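# Seat loose screws head-up in the cover's empty holes

## Task

Place every loose screw upright, head on top, into an unfilled hole of the cover, so that all nine screws end up seated the same way, then release them.

## Robot and tools

Robot: two arms, left_arm and right_arm, each with six joints and a parallel two-finger gripper. Whenever numbers are listed per joint, the order is always waist, shoulder, elbow, wrist pitch, wrist yaw, wrist roll. The shoulder's sign is flipped on both arms, in commands and in every reported value. Its stated range of 0.000 to 3.142 is therefore -3.142 to 0.000 in your numbers. Other stated ranges: waist -2.618 to 3.054, elbow 0.000 to 3.142, wrist pitch and wrist yaw -1.571 to 1.571, wrist roll -2.094 to 2.094. The true ends may differ from these by up to 0.059 rad.

Frame: all hand positions (metres) and quaternions (wxyz) are in the scene frame. Its origin sits at table height, halfway between the two nominal arm bases. +z points up, +x points out over the table, and left_arm is on the +y side; image left and right do not match arm names. A BASES line, if present, gives the calibrated base positions. Reported hand poses can be a few centimetres off, more at long reach. The fingers point along the gripper's +z axis and close along its y axis. end_effector_position is between the pads, about 1 cm short of the tips.

Row format: one flat list of 14 numbers, each in [-1, 1], covering both arms. Numbers 1-6 are left_arm joint offsets and number 7 is its opening; numbers 8-14 are the same for right_arm. A joint value is an offset from the Joint targets shown in the latest result, not an absolute angle. It is scaled so that 1.0 equals 2.224 rad for waist, shoulder and elbow, and 8.485 rad for the three wrist joints. Opening is absolute: +1 is fully open, -1 is shut. To hold an arm still, send 0 for its joints and repeat its current opening; a 0 for opening is itself a command.

execute_actions(actions, cameras): actions is a list of actions; each action is a table of up to 15 rows, one per 1/30 s step. If it has fewer rows, the last row is held for the rest of the 15 steps. Within an action every row counts from the targets at the start of that action, so sending the same offset again in the next action moves further. Any action that would push a joint more than 0.059 rad beyond its range is rejected for both arms. If the first action is malformed or fails this check, the whole call is rejected. An empty list only returns state and images. cameras picks the images: omit, null or ["all"] for all, [] for none. Valid names are cam_head_left, cam_head_right, cam_high, cam_left_wrist and cam_right_wrist, all 672x504.

move(target, speed, blend, opening_speed, blocking, cameras): target is one 14-number row, or a list of up to 15 such rows. Every row is an offset from the same Joint targets, not from the previous row. Joints travel together along a path lasting 0.5 to 10 s, with no avoidance of obstacles or of the other arm. speed is in rad/s for the joint with the longest travel, 0.01 to 12.57, default 0.5; give one value or one per target. blend (rad) rounds the corners at intermediate targets. opening_speed (0.2 or more, per second on the -1..+1 scale) ramps the grip gradually. Use a low value when closing on something fragile. Finger changes in later targets are applied only once everything is at rest. blocking=false returns after about 0.5 s while the motion continues. The result adds a move: line: done, off_target (rest with a joint more than 0.035 rad from target), moving, held, or fault. limits=held means a check held back some steps. Neither done nor off_target shows whether there is contact.

wait(seconds 0-10) lets time pass with commands held. stop brakes a running move and needs some distance to do so. zoom_image(camera, region [x0,y0,x1,y1] in pixels, at most 504x504) gives a closer look at that camera's latest image. finished_scene(scene) ends the current scene, giving its number; it cannot be undone, so call it only once every screw is seated and released.

Result lines: Joint positions and Joint velocities give six joints per arm (rad, rad/s) plus the pad gap (m; 0.094 when open). "within noise" means there is no real motion. Joint targets is the base for your next offsets. "joint sent to its limit" means a joint was stopped at its end; no such line does not guarantee free travel. "joint command not followed" means the clearance check changed some targets. Tool commands shows the current gripper commands. grip_measured uses the opening scale. Empty, it can read up to about 2.7 mm wide. On a hard part it reads up to about 3 mm narrower, and narrower still on small round parts such as screws. Full force begins about 0.11 below the reading at first contact for small round items. To release, command well above grip_measured. Joint torques include gravity, friction and offsets; positive points toward larger positions. Joints 1-3 wrap at ±28 N m.

Motion limits: each joint target can lead its measured angle by only 0.339 rad (big three) or 2.2 rad (wrist). Targets that would put the hand more than 200 mm from its measured position are scaled back. An unfinished motion must be commanded again. If an arm is pushing on something or gets dragged, command its targets back past the measured positions.

Heat: holding loads, staying stretched out or straining toward an unreachable pose warms the motors, even while you think. MOTOR HOT appears at 75 °C. At 90 °C the arm folds and idles, and at 100 °C it goes limp.

Cameras: calibration lines give K, distortion and T_world_to_cam per camera. Fixed cameras may be off by about 2.3° and 9 mm, and wrist images can lag while the arm moves.

Avoid: dropping screws or knocking anything off the table, letting go of parts that are still moving, fast impacts, and heavy pressing. Never let the arms collide or let one gripper close on the other arm's fingers. Loose items may occasionally be nudged by outside disturbances, so check the camera images before grasping.

Each tool is called after "Emit:" by a JSON object that holds its "op" and its "data", one argument or row to a line.

## Session

Emit:
{"op": "execute_actions", "data": {
  "actions": []
}}

Scene clock: 0.00 s.
left_arm: end_effector_position=(+0.3676, +0.3699, +0.1141) grip_measured=+1.000 end_effector_quat_wxyz=(+0.610, -0.037, +0.790, +0.050) | right_arm: end_effector_position=(+0.4165, -0.2495, +0.1058) grip_measured=+1.000 end_effector_quat_wxyz=(+0.590, +0.028, +0.807, -0.004)
Joint positions: left_arm=[-0.013 -1.515 0.322 0.937 -0.165 -0.008 0.094] | right_arm=[-0.06 -1.497 0.339 0.848 -0.01 0.024 0.094]
Joint velocities: within noise
Joint torques (N m): no reading
Heat: left arm: 33 °C; right arm: 33 °C.
Joint targets: left_arm=[-0.013 -1.511 0.325 0.929 -0.165 -0.009] | right_arm=[-0.060 -1.492 0.345 0.845 -0.010 0.023]
Tool commands: left_gripper/opening=+1.0 right_gripper/opening=+1.0

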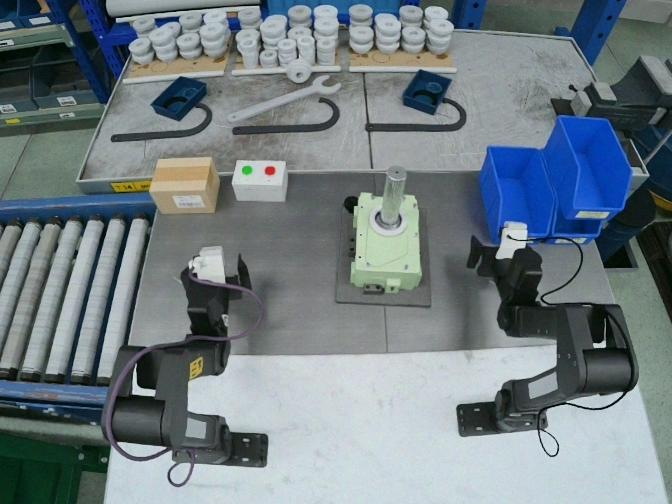

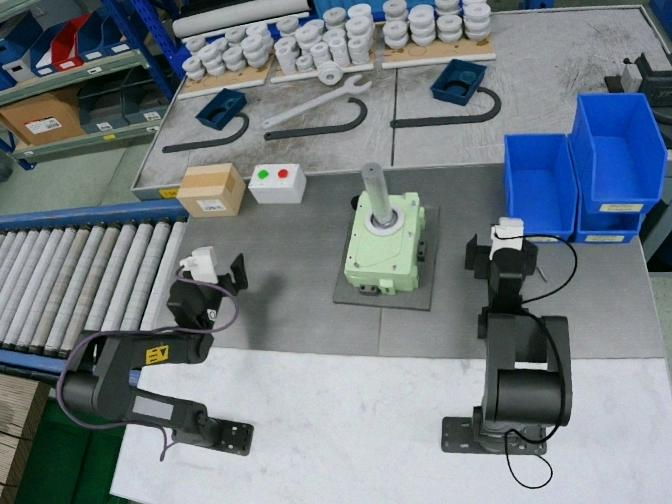

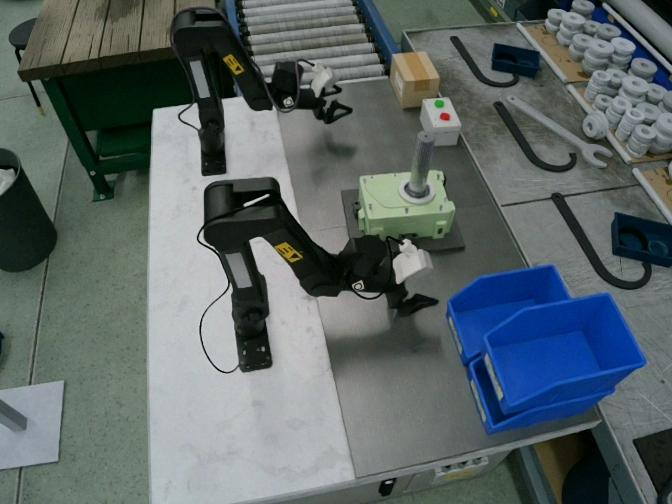

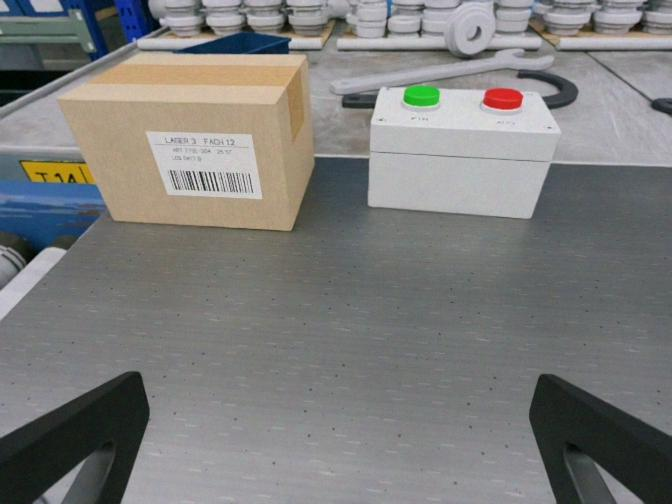

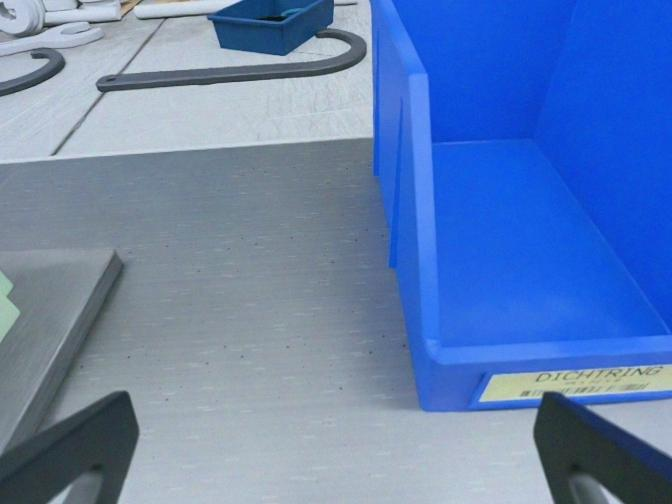

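Emit:
{"op": "zoom_image", "data": {
  "camera": "cam_head_left",
  "region": [320, 150, 460, 310]
}}

Emit:
{"op": "zoom_image", "data": {
  "camera": "cam_head_right",
  "region": [320, 150, 460, 310]
}}

Emit:
{"op": "zoom_image", "data": {
  "camera": "cam_high",
  "region": [330, 120, 490, 260]
}}

Emit:
{"op": "zoom_image", "data": {
  "camera": "cam_head_right",
  "region": [440, 200, 672, 370]
}}

Emit:
{"op": "zoom_image", "data": {
  "camera": "cam_head_left",
  "region": [130, 170, 330, 360]
}}

Emit:
{"op": "zoom_image", "data": {
  "camera": "cam_high",
  "region": [270, 240, 550, 470]
}}

Scaled by 3.150 from the camera's 672x504 image, which has a finer 960x720 frame.

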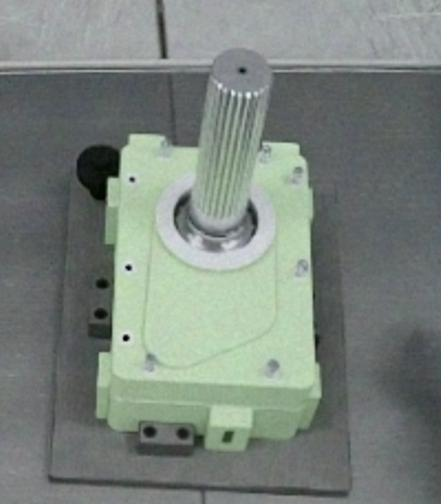

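Scaled by 3.150 from the camera's 672x504 image, which has a finer 960x720 frame.

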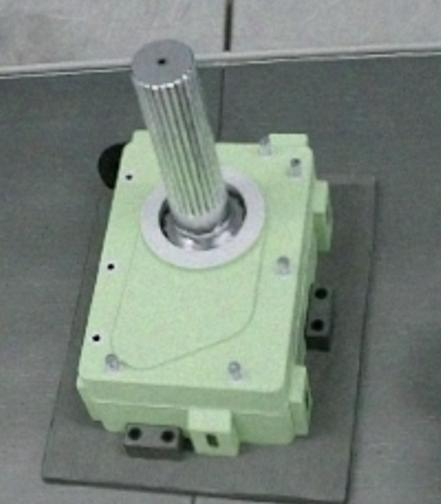

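Scaled by 3.150 from the camera's 672x504 image, which has a finer 960x720 frame.

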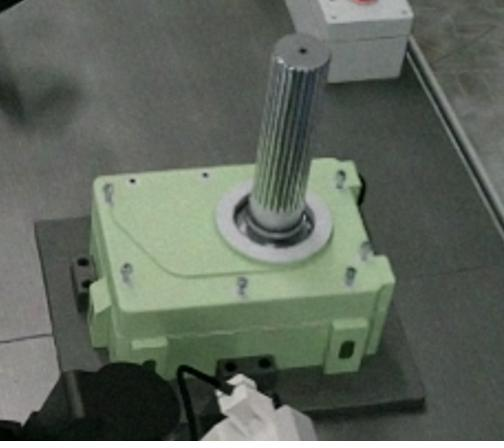

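Scaled by 2.172 from the camera's 672x504 image, which has a finer 960x720 frame.

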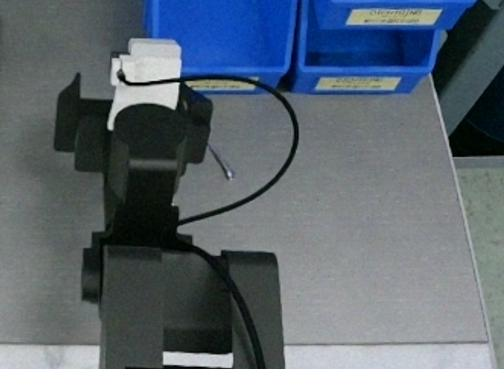

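Scaled by 2.520 from the camera's 672x504 image, which has a finer 960x720 frame.

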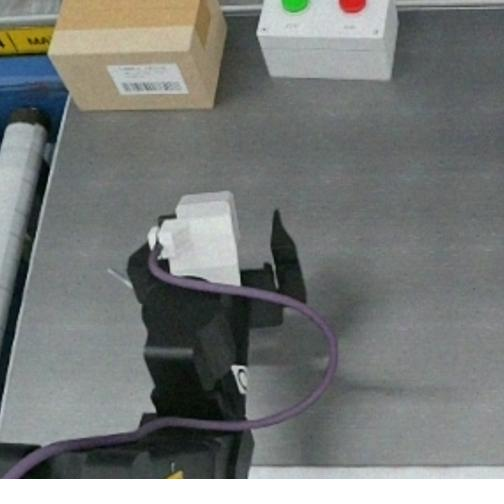

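Scaled by 1.800 from the camera's 672x504 image, which has a finer 960x720 frame.

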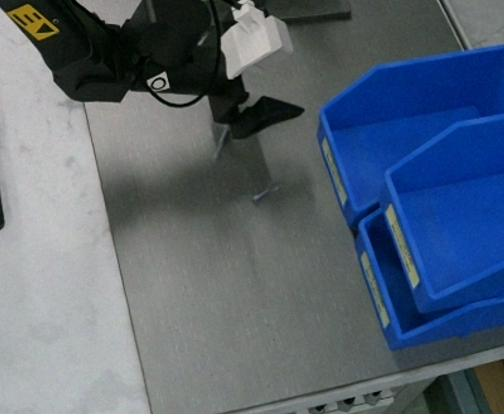

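Emit:
{"op": "move", "data": {
  "target": [0,0.1398,0.3035,-0.2038,0,0,1,0,0.1313,0.2945,-0.1939,0,0,1],
  "speed": 0.8
}}

Scene clock: 49.53 s.
left_arm: end_effector_position=(+0.2867, +0.3733, +0.1556) grip_measured=+1.000 end_effector_quat_wxyz=(+0.271, -0.006, +0.960, +0.073) | right_arm: end_effector_position=(+0.3327, -0.2451, +0.1489) grip_measured=+1.000 end_effector_quat_wxyz=(+0.262, +0.035, +0.964, +0.001)
Joint positions: left_arm=[-0.013 -1.217 0.975 -0.783 -0.165 -0.008 0.094] | right_arm=[-0.06 -1.219 0.966 -0.788 -0.01 0.024 0.094]
Joint torques (N m): left_arm=[-0.12 5.63 8.49 1.2 -0.14 -0.03] | right_arm=[0.02 5.61 8.99 1.08 -0.01 0]
Heat: left arm: 36 °C; right arm: 36 °C.
Joint targets: left_arm=[-0.013 -1.200 1.000 -0.800 -0.165 -0.009] | right_arm=[-0.060 -1.200 1.000 -0.801 -0.010 0.023]
move: done
camera_calibration:
cam_left_wrist: T_world_to_cam=[[0.0768686, -0.98811, -0.133152, 0.368004], [-0.990233, -0.0600797, -0.125815, 0.364921], [0.116319, 0.141522, -0.983077, 0.155026], [0, 0, 0, 1]] pos_world=[0.315037, 0.363613, 0.247316]
cam_right_wrist: T_world_to_cam=[[-0.0676356, -0.99728, -0.0293038, -0.218127], [-0.992824, 0.0701786, -0.0968272, 0.403522], [0.0986203, 0.0225445, -0.99487, 0.209308], [0, 0, 0, 1]] pos_world=[0.365231, -0.250571, 0.240914]

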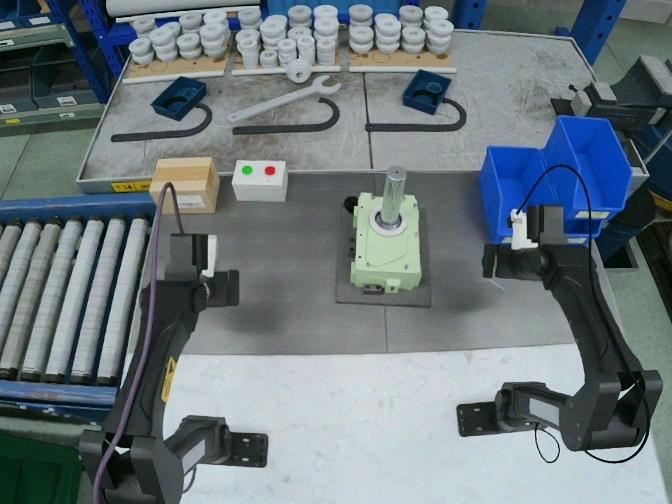

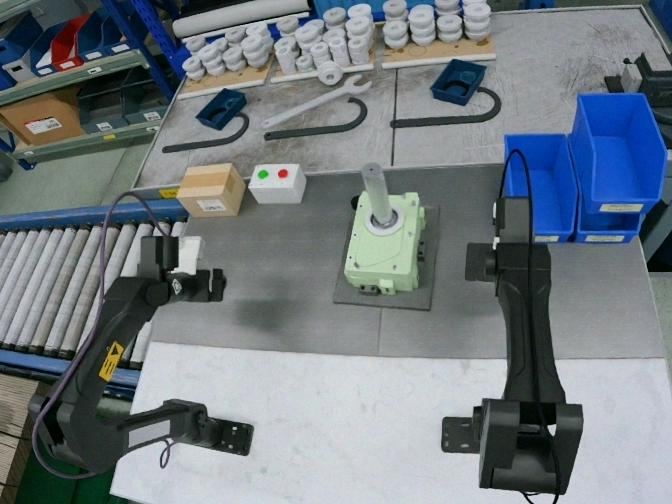

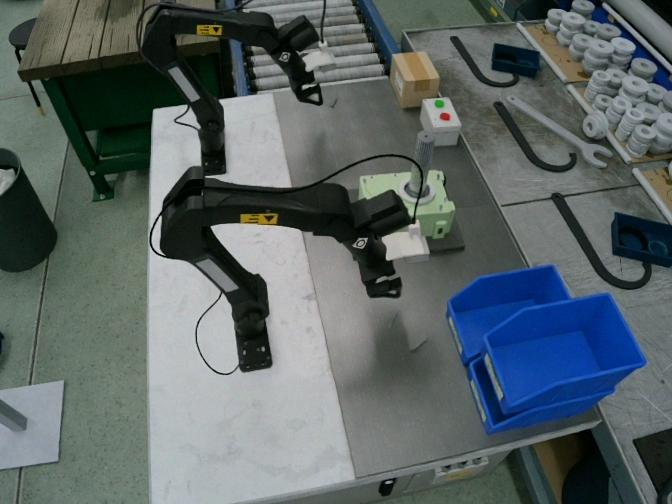

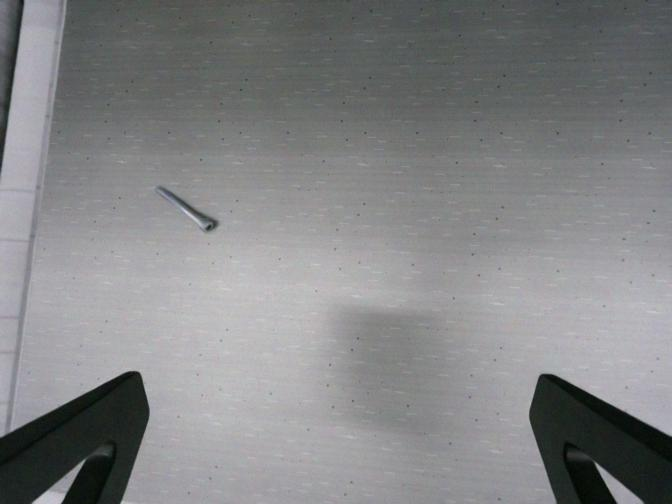

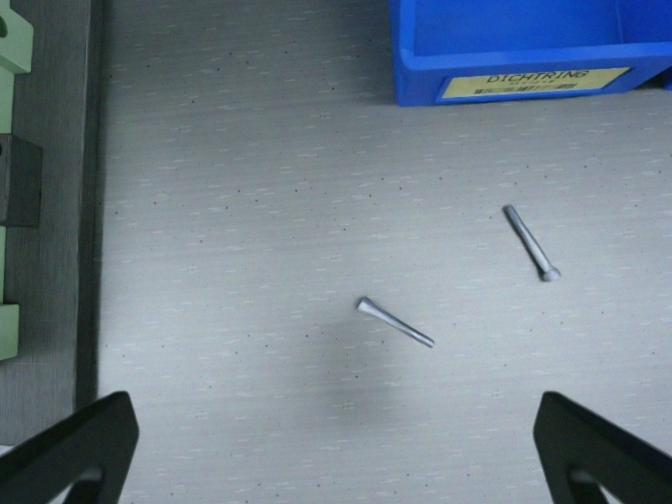

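Emit:
{"op": "move", "data": {
  "target": [-0.1763,-0.1263,-0.1425,0.1471,0.0513,0.001,1,0,0,0,0,0,0,1],
  "speed": 0.8,
  "cameras": ["cam_left_wrist","cam_head_left"]
}}

Emit:
{"op": "zoom_image", "data": {
  "camera": "cam_left_wrist",
  "region": [200, 80, 600, 380]
}}

Scene clock: 196.30 s.
left_arm: end_effector_position=(+0.3577, +0.1306, +0.1756) grip_measured=+1.000 end_effector_quat_wxyz=(+0.539, +0.244, +0.773, -0.230) | right_arm: end_effector_position=(+0.3326, -0.2451, +0.1488) grip_measured=+1.000 end_effector_quat_wxyz=(+0.262, +0.035, +0.965, +0.001)
Joint positions: left_arm=[-0.403 -1.466 0.699 0.437 0.263 -0.008 0.094] | right_arm=[-0.06 -1.219 0.966 -0.789 -0.01 0.024 0.094]
Joint torques (N m): left_arm=[-0.12 4.94 4.94 2.08 0.09 0.08] | right_arm=[0.02 5.63 8.99 1.07 -0.01 0]
Heat: left arm: 35 °C; right arm: 33 °C.
Joint targets: left_arm=[-0.405 -1.482 0.683 0.448 0.270 0.000] | right_arm=[-0.060 -1.200 1.000 -0.801 -0.010 0.023]
move: done
camera_calibration:
cam_left_wrist: T_world_to_cam=[[-0.610135, -0.784541, 0.11059, 0.301853], [-0.588338, 0.355148, -0.726449, 0.330585], [0.530653, -0.508296, -0.678264, 0.0839493], [0, 0, 0, 1]] pos_world=[0.334119, 0.162081, 0.263711]
Images, in order (width x height): cam_head_left 672x504, cam_left_wrist 672x504.

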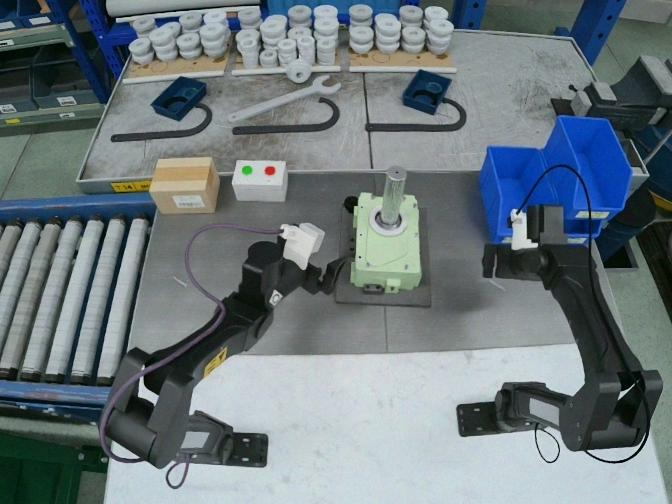

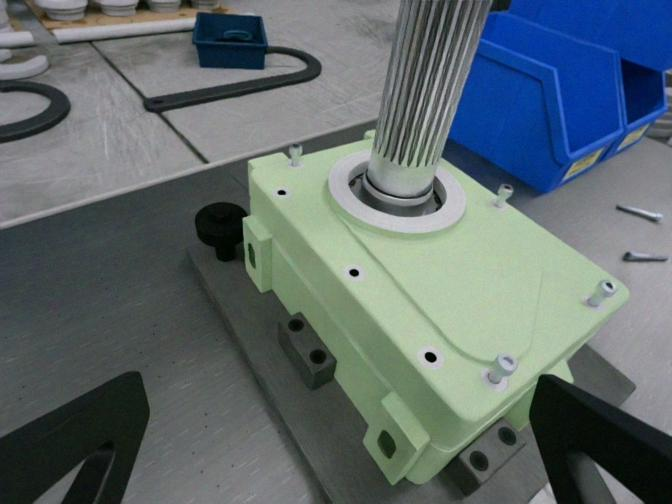

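Scaled by 1.260 from the camera's 672x504 image, which has a finer 960x720 frame.

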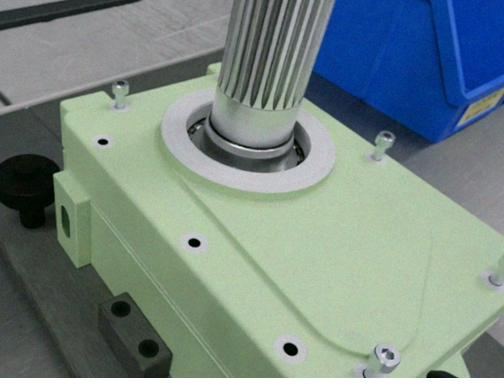

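Emit:
{"op": "move", "data": {
  "target": [0.3692,-0.3004,0.5877,-0.2145,-0.0318,-0.0761,0,0,0,0,0,0,0,1],
  "speed": 1.0,
  "cameras": ["cam_left_wrist","cam_head_left"]
}}

Scene clock: 265.57 s.
left_arm: end_effector_position=(+0.3688, +0.5174, +0.1178) grip_measured=+0.003 end_effector_quat_wxyz=(+0.030, -0.492, +0.870, -0.009) | right_arm: end_effector_position=(+0.3326, -0.2451, +0.1488) grip_measured=+1.000 end_effector_quat_wxyz=(+0.262, +0.035, +0.965, +0.001)
Joint positions: left_arm=[0.421 -2.118 1.964 -1.356 0.01 -0.636 0.047] | right_arm=[-0.06 -1.219 0.966 -0.789 -0.01 0.024 0.094]
Joint torques (N m): left_arm=[-0.39 9.33 7.71 0.46 -0.11 -0.13] | right_arm=[0.02 5.63 8.98 1.07 -0.01 0]
Heat: left arm: 36 °C; right arm: 33 °C.
Joint targets: left_arm=[0.416 -2.150 1.991 -1.372 0.000 -0.646] | right_arm=[-0.060 -1.200 1.000 -0.801 -0.010 0.023]
move: done
camera_calibration:
cam_left_wrist: T_world_to_cam=[[0.867767, -0.495799, 0.034121, -0.0670154], [-0.470578, -0.797665, 0.37721, 0.580736], [-0.159803, -0.343387, -0.925499, 0.433908], [0, 0, 0, 1]] pos_world=[0.400775, 0.579004, 0.184809]
Images, in order (width x height): cam_head_left 672x504, cam_left_wrist 672x504.

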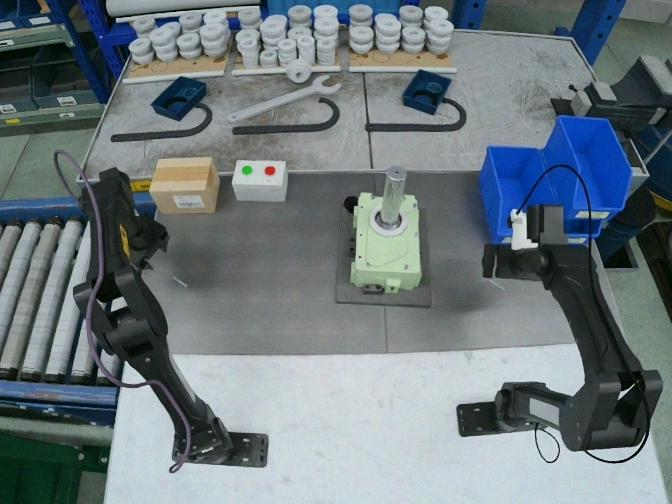

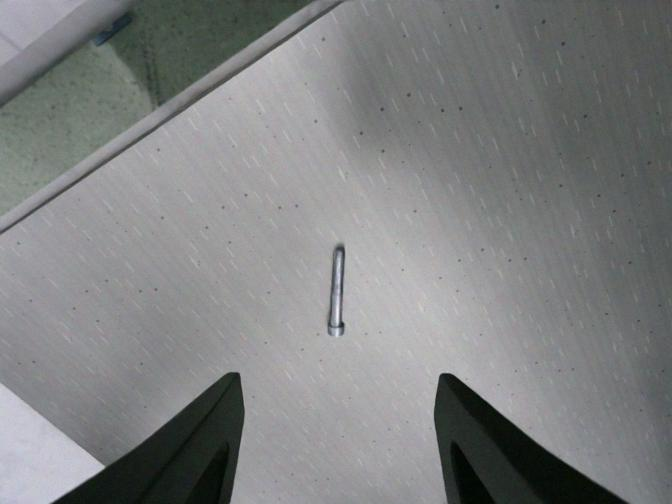

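Emit:
{"op": "move", "data": {
  "target": [-0.0234,0.045,-0.1578,0.0265,-0.0012,-0.0016,0,0,0,0,0,0,0,1],
  "speed": 0.7,
  "cameras": ["cam_left_wrist","cam_high"]
}}

Scene clock: 313.60 s.
left_arm: end_effector_position=(+0.3454, +0.4856, +0.0512) grip_measured=+0.003 end_effector_quat_wxyz=(-0.014, -0.474, +0.881, +0.001) | right_arm: end_effector_position=(+0.3326, -0.2451, +0.1488) grip_measured=+1.000 end_effector_quat_wxyz=(+0.262, +0.035, +0.965, +0.001)
Joint positions: left_arm=[0.366 -2.086 1.651 -1.164 0.002 -0.649 0.047] | right_arm=[-0.06 -1.219 0.966 -0.789 -0.01 0.024 0.094]
Joint torques (N m): left_arm=[-0.13 15.25 4.37 0.58 -0.13 -0.11] | right_arm=[0.02 5.63 8.99 1.07 -0.01 0]
Heat: left arm: 33 °C; right arm: 33 °C.
Joint targets: left_arm=[0.364 -2.050 1.639 -1.147 -0.010 -0.659] | right_arm=[-0.060 -1.200 1.000 -0.801 -0.010 0.023]
move: off_target (left_arm); left_arm: the shoulder is farthest, 0.036 rad from its target
camera_calibration:
cam_left_wrist: T_world_to_cam=[[0.846387, -0.531904, -0.0265896, -0.0321115], [-0.468707, -0.767672, 0.437028, 0.551326], [-0.252869, -0.357432, -0.899055, 0.395177], [0, 0, 0, 1]] pos_world=[0.385517, 0.547406, 0.113487]
Images, in order (width x height): cam_high 672x504, cam_left_wrist 672x504.

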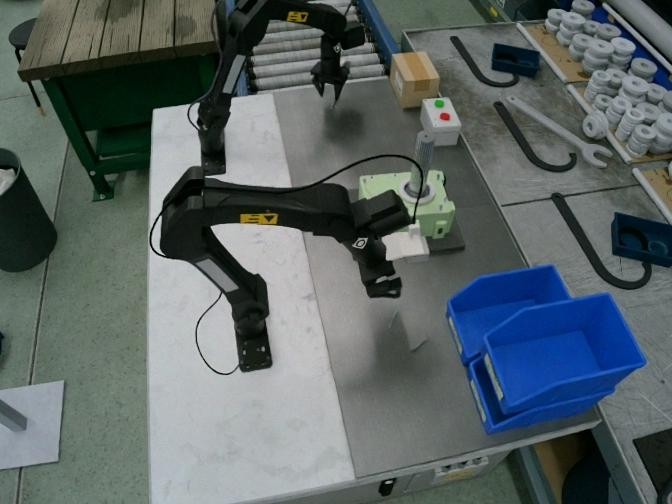

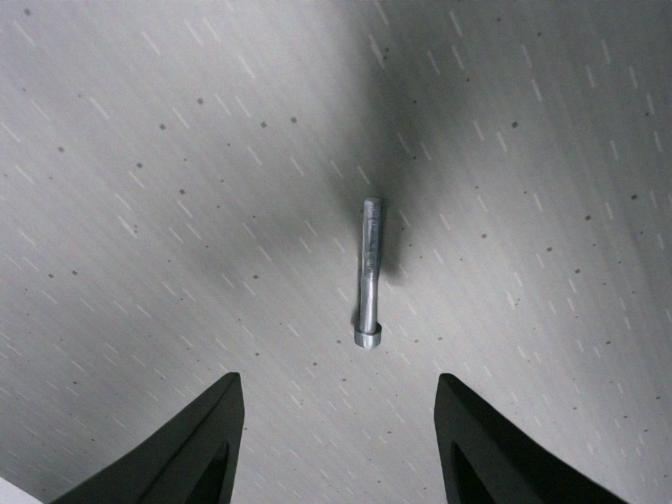

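Emit:
{"op": "move", "data": {
  "target": [-0.0130,-0.0382,-0.0558,0.02,0,-0.0053,0,0,0,0,0,0,0,1],
  "speed": 0.3,
  "cameras": ["cam_left_wrist","cam_high"]
}}

Scene clock: 349.33 s.
left_arm: end_effector_position=(+0.3496, +0.4777, +0.0196) grip_measured=+0.003 end_effector_quat_wxyz=(+0.000, -0.482, +0.876, +0.002) | right_arm: end_effector_position=(+0.3326, -0.2451, +0.1488) grip_measured=+1.000 end_effector_quat_wxyz=(+0.262, +0.035, +0.965, +0.001)
Joint positions: left_arm=[0.34 -2.097 1.539 -1.013 -0.004 -0.694 0.047] | right_arm=[-0.06 -1.219 0.966 -0.789 -0.01 0.024 0.094]
Joint torques (N m): left_arm=[-0.43 8.16 3.36 0.83 -0.05 -0.11] | right_arm=[0.01 5.61 8.99 1.07 -0.02 0]
Heat: left arm: 36 °C; right arm: 33 °C.
Joint targets: left_arm=[0.335 -2.135 1.515 -0.978 -0.010 -0.704] | right_arm=[-0.060 -1.200 1.000 -0.801 -0.010 0.023]
move: off_target (left_arm); left_arm: the shoulder is farthest, 0.038 rad from its target
camera_calibration:
cam_left_wrist: T_world_to_cam=[[0.856818, -0.515408, -0.0147102, -0.0525273], [-0.463954, -0.7831, 0.414127, 0.567142], [-0.224964, -0.348007, -0.9101, 0.351], [0, 0, 0, 1]] pos_world=[0.387096, 0.539206, 0.0838039]
Images, in order (width x height): cam_high 672x504, cam_left_wrist 672x504.

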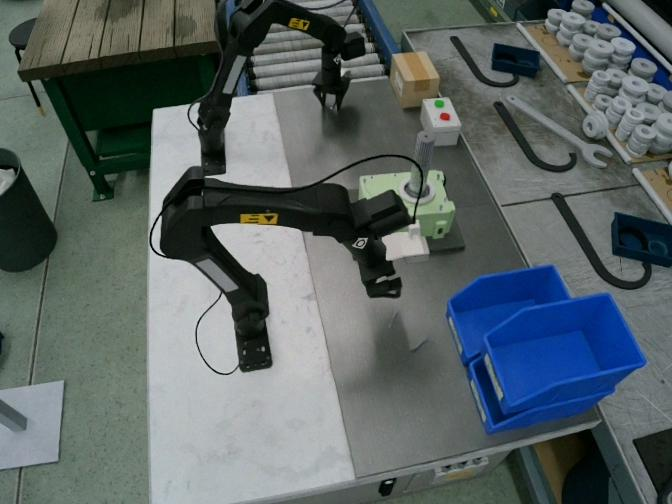

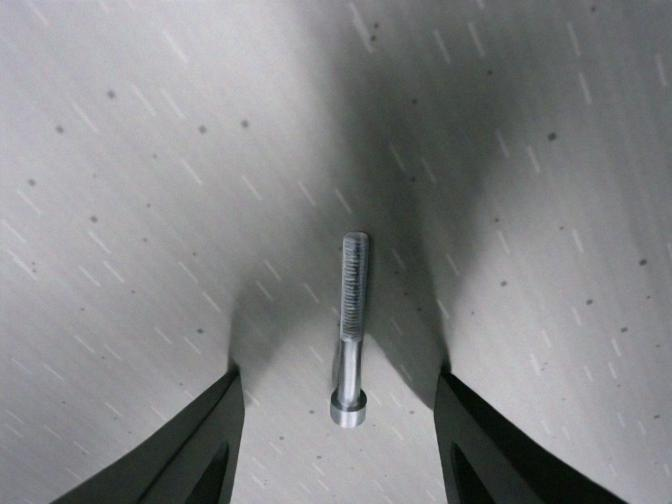

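Emit:
{"op": "move", "data": {
  "target": [-0.0083,0.0031,-0.0157,0.0031,0,0.0008,0,0,0,0,0,0,0,1],
  "speed": 0.2,
  "cameras": ["cam_left_wrist"]
}}

Emit:
{"op": "zoom_image", "data": {
  "camera": "cam_left_wrist",
  "region": [200, 220, 480, 504]
}}

Scene clock: 370.27 s.
left_arm: end_effector_position=(+0.3494, +0.4754, +0.0176) grip_measured=+0.003 end_effector_quat_wxyz=(+0.003, -0.478, +0.878, +0.006) | right_arm: end_effector_position=(+0.3326, -0.2451, +0.1488) grip_measured=+1.000 end_effector_quat_wxyz=(+0.262, +0.035, +0.965, +0.001)
Joint positions: left_arm=[0.331 -2.093 1.524 -0.999 -0.012 -0.694 0.047] | right_arm=[-0.06 -1.219 0.966 -0.789 -0.01 0.024 0.094]
Joint torques (N m): left_arm=[-1.05 8.44 1.87 0.98 0.02 -0.07] | right_arm=[0.02 5.63 8.99 1.07 -0.01 0]
Heat: left arm: 34 °C; right arm: 33 °C.
Joint targets: left_arm=[0.316 -2.128 1.480 -0.952 -0.010 -0.697] | right_arm=[-0.060 -1.200 1.000 -0.801 -0.010 0.023]
move: off_target (left_arm); left_arm: the wrist pitch is farthest, 0.047 rad from its target
camera_calibration:
cam_left_wrist: T_world_to_cam=[[0.85208, -0.523093, -0.0182674, -0.048217], [-0.471607, -0.782417, 0.406707, 0.568608], [-0.227038, -0.337932, -0.913376, 0.344275], [0, 0, 0, 1]] pos_world=[0.387408, 0.536008, 0.0823144]
Images, in order (width x height): cam_left_wrist 672x504.

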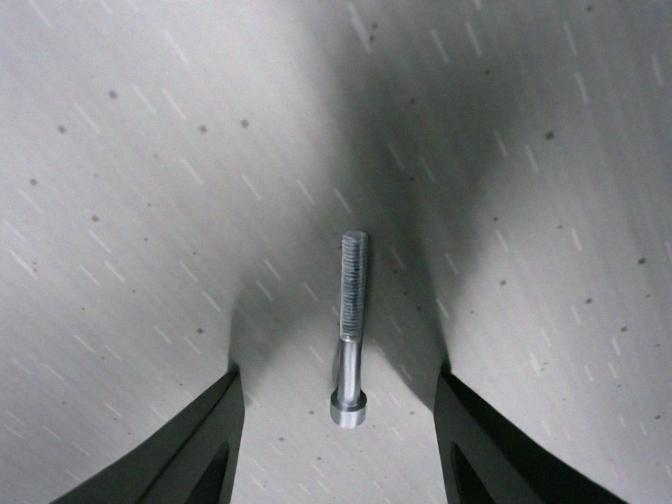

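Scaled by 1.775 from the camera's 672x504 image, which has a finer 960x720 frame.

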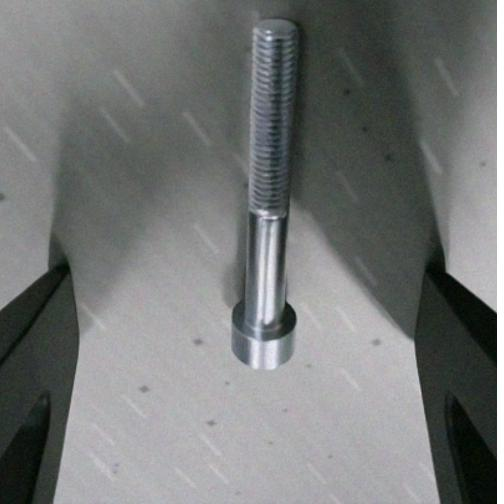

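Emit:
{"op": "move", "data": {
  "target": [0,0.0373,0.0157,-0.0092,0,0,0,0,0,0,0,0,0,1],
  "speed": 0.3,
  "cameras": ["cam_left_wrist"]
}}

Scene clock: 390.87 s.
left_arm: end_effector_position=(+0.3477, +0.4708, +0.0209) grip_measured=+0.003 end_effector_quat_wxyz=(-0.001, -0.474, +0.881, +0.006) | right_arm: end_effector_position=(+0.3326, -0.2451, +0.1488) grip_measured=+1.000 end_effector_quat_wxyz=(+0.262, +0.035, +0.965, +0.001)
Joint positions: left_arm=[0.321 -2.084 1.524 -1.014 -0.012 -0.694 0.047] | right_arm=[-0.06 -1.219 0.966 -0.789 -0.01 0.024 0.094]
Joint torques (N m): left_arm=[-0.38 15.34 4.42 0.35 0.03 -0.07] | right_arm=[0.02 5.61 8.99 1.07 -0.01 0]
Heat: left arm: 34 °C; right arm: 33 °C.
Joint targets: left_arm=[0.316 -2.045 1.515 -1.030 -0.010 -0.698] | right_arm=[-0.060 -1.200 1.000 -0.801 -0.010 0.023]
move: off_target (left_arm); left_arm: the shoulder is farthest, 0.039 rad from its target
camera_calibration:
cam_left_wrist: T_world_to_cam=[[0.846926, -0.531245, -0.0222591, -0.0434744], [-0.476554, -0.776971, 0.411354, 0.561855], [-0.235825, -0.337779, -0.911204, 0.348332], [0, 0, 0, 1]] pos_world=[0.386719, 0.531108, 0.0853122]
Images, in order (width x height): cam_left_wrist 672x504.

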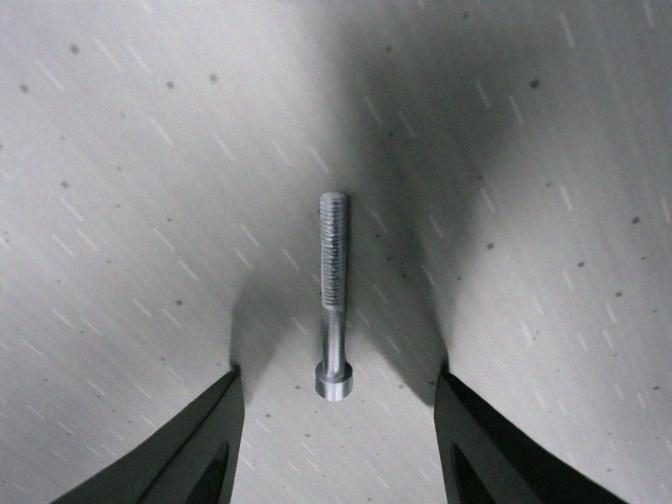

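Emit:
{"op": "move", "data": {
  "target": [0.0099,-0.0396,0.0202,0.0012,0,0,0,0,0,0,0,0,0,1],
  "speed": 0.3,
  "cameras": ["cam_left_wrist"]
}}

Scene clock: 423.20 s.
left_arm: end_effector_position=(+0.3496, +0.4749, +0.0201) grip_measured=+0.003 end_effector_quat_wxyz=(-0.001, -0.479, +0.878, +0.003) | right_arm: end_effector_position=(+0.3326, -0.2451, +0.1488) grip_measured=+1.000 end_effector_quat_wxyz=(+0.262, +0.035, +0.965, +0.001)
Joint positions: left_arm=[0.332 -2.096 1.539 -1.018 -0.006 -0.694 0.047] | right_arm=[-0.06 -1.219 0.966 -0.789 -0.01 0.024 0.094]
Joint torques (N m): left_arm=[0.53 8.34 6.94 0.46 -0.05 -0.06] | right_arm=[0.02 5.63 8.99 1.08 -0.01 0]
Heat: left arm: 35 °C; right arm: 33 °C.
Joint targets: left_arm=[0.339 -2.133 1.560 -1.020 -0.010 -0.698] | right_arm=[-0.060 -1.200 1.000 -0.801 -0.010 0.023]
move: off_target (left_arm); left_arm: the shoulder is farthest, 0.037 rad from its target
camera_calibration:
cam_left_wrist: T_world_to_cam=[[0.852977, -0.521643, -0.0178674, -0.0495945], [-0.468268, -0.779923, 0.415264, 0.564627], [-0.230555, -0.345844, -0.909525, 0.351348], [0, 0, 0, 1]] pos_world=[0.387705, 0.536007, 0.0842049]
Images, in order (width x height): cam_left_wrist 672x504.

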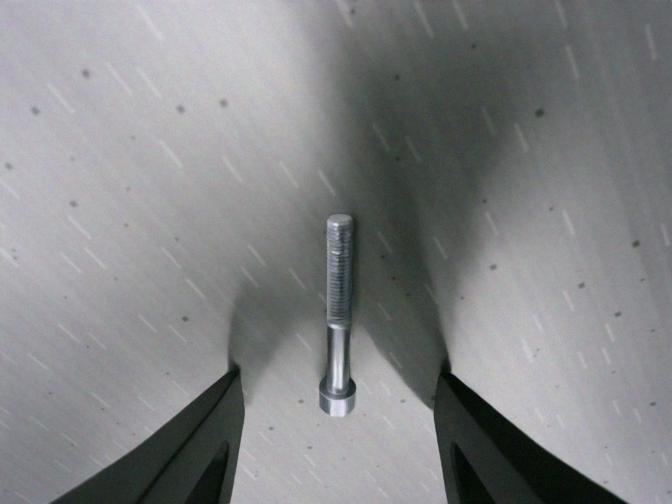

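Emit:
{"op": "move", "data": {
  "target": [0,0,0,0,0,0,-0.95,0,0,0,0,0,0,1],
  "opening_speed": 0.6,
  "cameras": ["cam_left_wrist"]
}}

Emit:
{"op": "zoom_image", "data": {
  "camera": "cam_left_wrist",
  "region": [200, 200, 480, 504]
}}

Scene clock: 438.43 s.
left_arm: end_effector_position=(+0.3497, +0.4748, +0.0202) grip_measured=-0.865 end_effector_quat_wxyz=(-0.001, -0.479, +0.878, +0.003) | right_arm: end_effector_position=(+0.3326, -0.2451, +0.1488) grip_measured=+1.000 end_effector_quat_wxyz=(+0.262, +0.035, +0.965, +0.001)
Joint positions: left_arm=[0.332 -2.096 1.54 -1.018 -0.005 -0.694 0.006] | right_arm=[-0.06 -1.219 0.966 -0.789 -0.01 0.024 0.094]
Joint torques (N m): left_arm=[0.43 8.38 7.04 0.48 -0.03 -0.09] | right_arm=[0.02 5.61 8.99 1.08 -0.01 0]
Heat: left arm: 34 °C; right arm: 33 °C.
Joint targets: left_arm=[0.339 -2.133 1.560 -1.019 -0.010 -0.698] | right_arm=[-0.060 -1.200 1.000 -0.801 -0.010 0.023]
move: off_target (left_arm); left_arm: the shoulder is farthest, 0.037 rad from its target
camera_calibration:
cam_left_wrist: T_world_to_cam=[[0.853019, -0.521601, -0.0170814, -0.0497832], [-0.468438, -0.779685, 0.41552, 0.564549], [-0.230054, -0.346445, -0.909424, 0.351581], [0, 0, 0, 1]] pos_world=[0.387805, 0.536007, 0.0843041]
Images, in order (width x height): cam_left_wrist 672x504.

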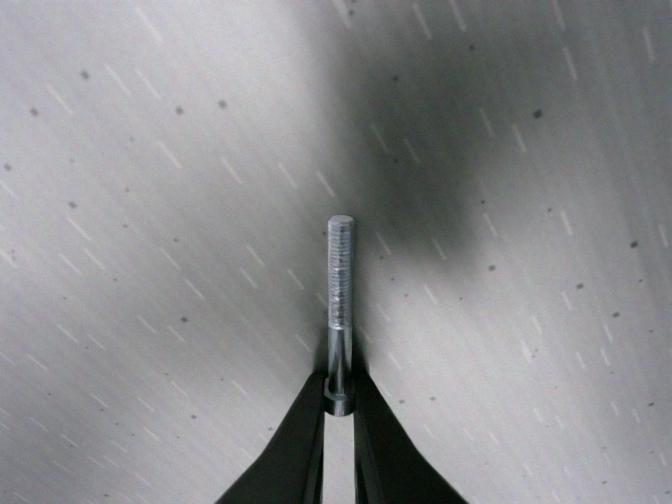

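Scaled by 1.658 from the camera's 672x504 image, which has a finer 960x720 frame.

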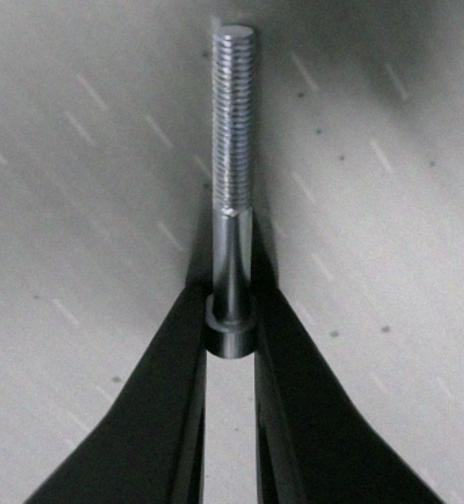

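Emit:
{"op": "move", "data": {
  "target": [
    [0,0.045,0.1542,-0.048,0,0,-0.95,0,-0.058,0.0823,0.0232,0.0012,-0.0027,0],
    [-0.1524,-0.1012,0.2194,-0.0285,0.185,-0.1029,-0.95,0.1,-0.058,0.0823,0.0232,0.0012,-0.0027,0],
    [-0.2909,-0.1012,0.2194,-0.0285,0.185,-0.1029,-0.95,0.2653,-0.058,0.0823,0.0232,0.0012,-0.0027,0]
  ],
  "speed": [0.4,1.0,0.5]
}}

Scene clock: 511.77 s.
left_arm: end_effector_position=(+0.3442, +0.0372, +0.2180) grip_measured=-0.867 end_effector_quat_wxyz=(+0.564, +0.413, -0.592, +0.402) | right_arm: end_effector_position=(+0.3529, -0.0358, +0.2164) grip_measured=+0.002 end_effector_quat_wxyz=(+0.369, -0.244, +0.891, +0.104)
Joint positions: left_arm=[-0.314 -2.325 2.024 -1.269 1.53 -1.56 0.006] | right_arm=[0.529 -1.316 1.146 -0.614 -0.003 0.004 0.047]
Joint torques (N m): left_arm=[0.39 10.85 7.54 0.57 0.93 -0.09] | right_arm=[0.13 4.1 9.5 1.75 0.03 -0.05]
Heat: left arm: 34 °C; right arm: 33 °C.
Joint targets: left_arm=[-0.308 -2.358 2.048 -1.261 1.553 -1.570] | right_arm=[0.530 -1.329 1.183 -0.604 0.000 0.000]
joint sent to its limit (left arm) — the wrist yaw, upper limit.
move: off_target (right_arm); joint sent to its limit at target 2; right_arm: the elbow is farthest, 0.037 rad from its target
camera_calibration:
cam_left_wrist: T_world_to_cam=[[0.938533, -0.344963, -0.0125273, -0.30685], [0.141464, 0.351268, 0.925526, -0.224558], [-0.314872, -0.870409, 0.378477, 0.146548], [0, 0, 0, 1]] pos_world=[0.365899, 0.100585, 0.148525]
cam_right_wrist: T_world_to_cam=[[0.512226, -0.858747, -0.0133738, -0.209155], [-0.807821, -0.476445, -0.347023, 0.384654], [0.291633, 0.188558, -0.937761, 0.195358], [0, 0, 0, 1]] pos_world=[0.360894, -0.0331807, 0.313886]

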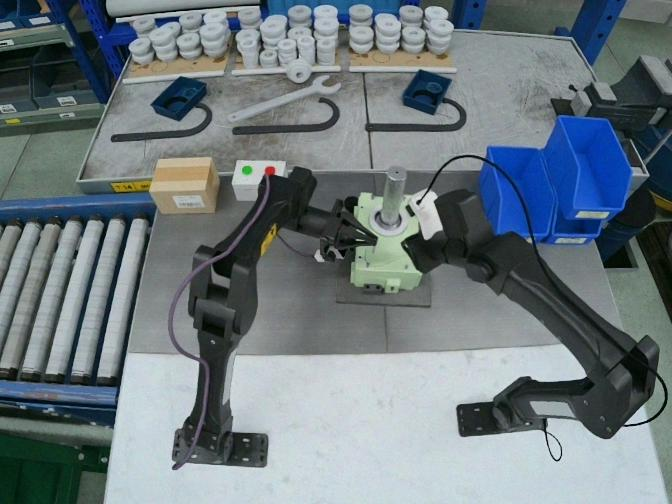

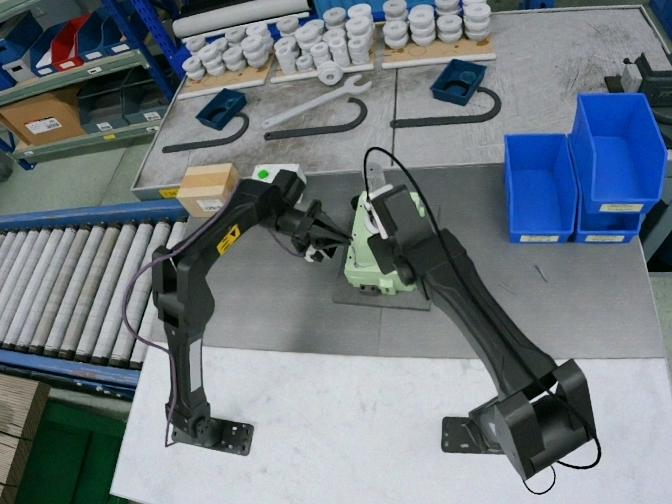

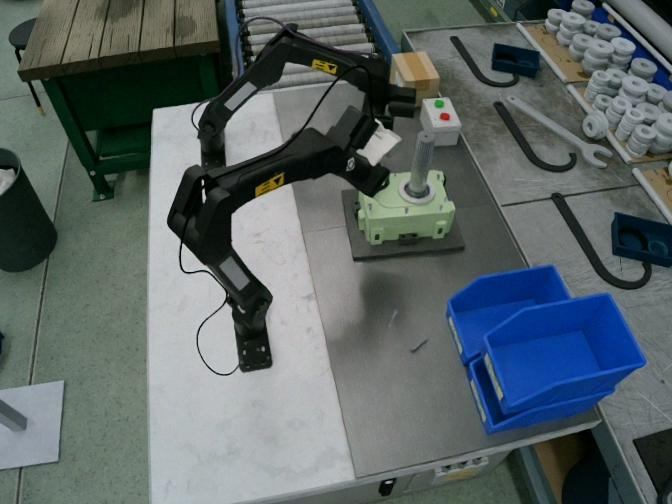

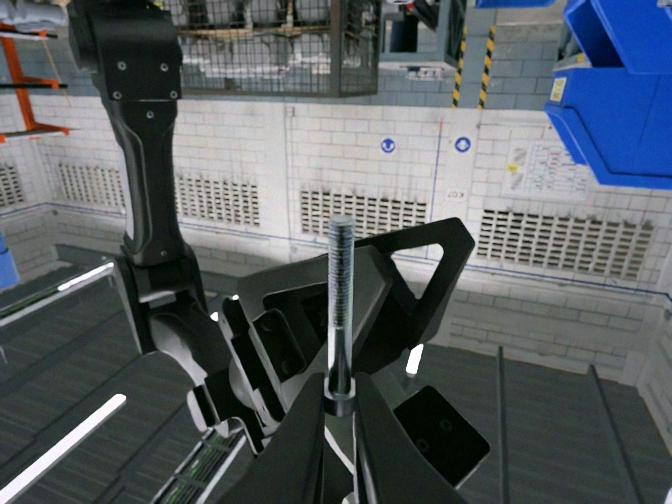

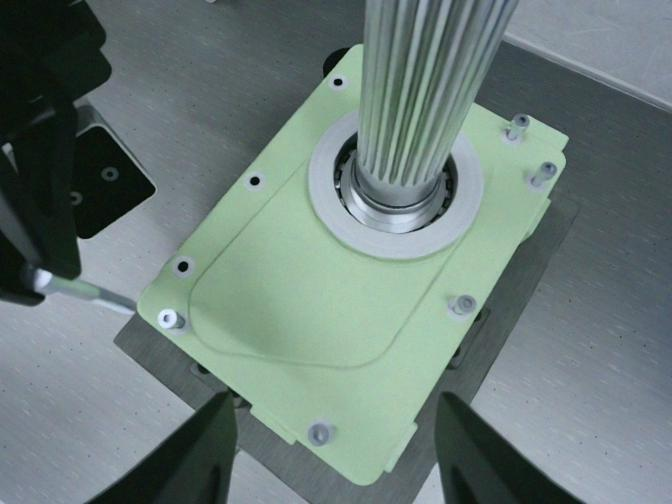

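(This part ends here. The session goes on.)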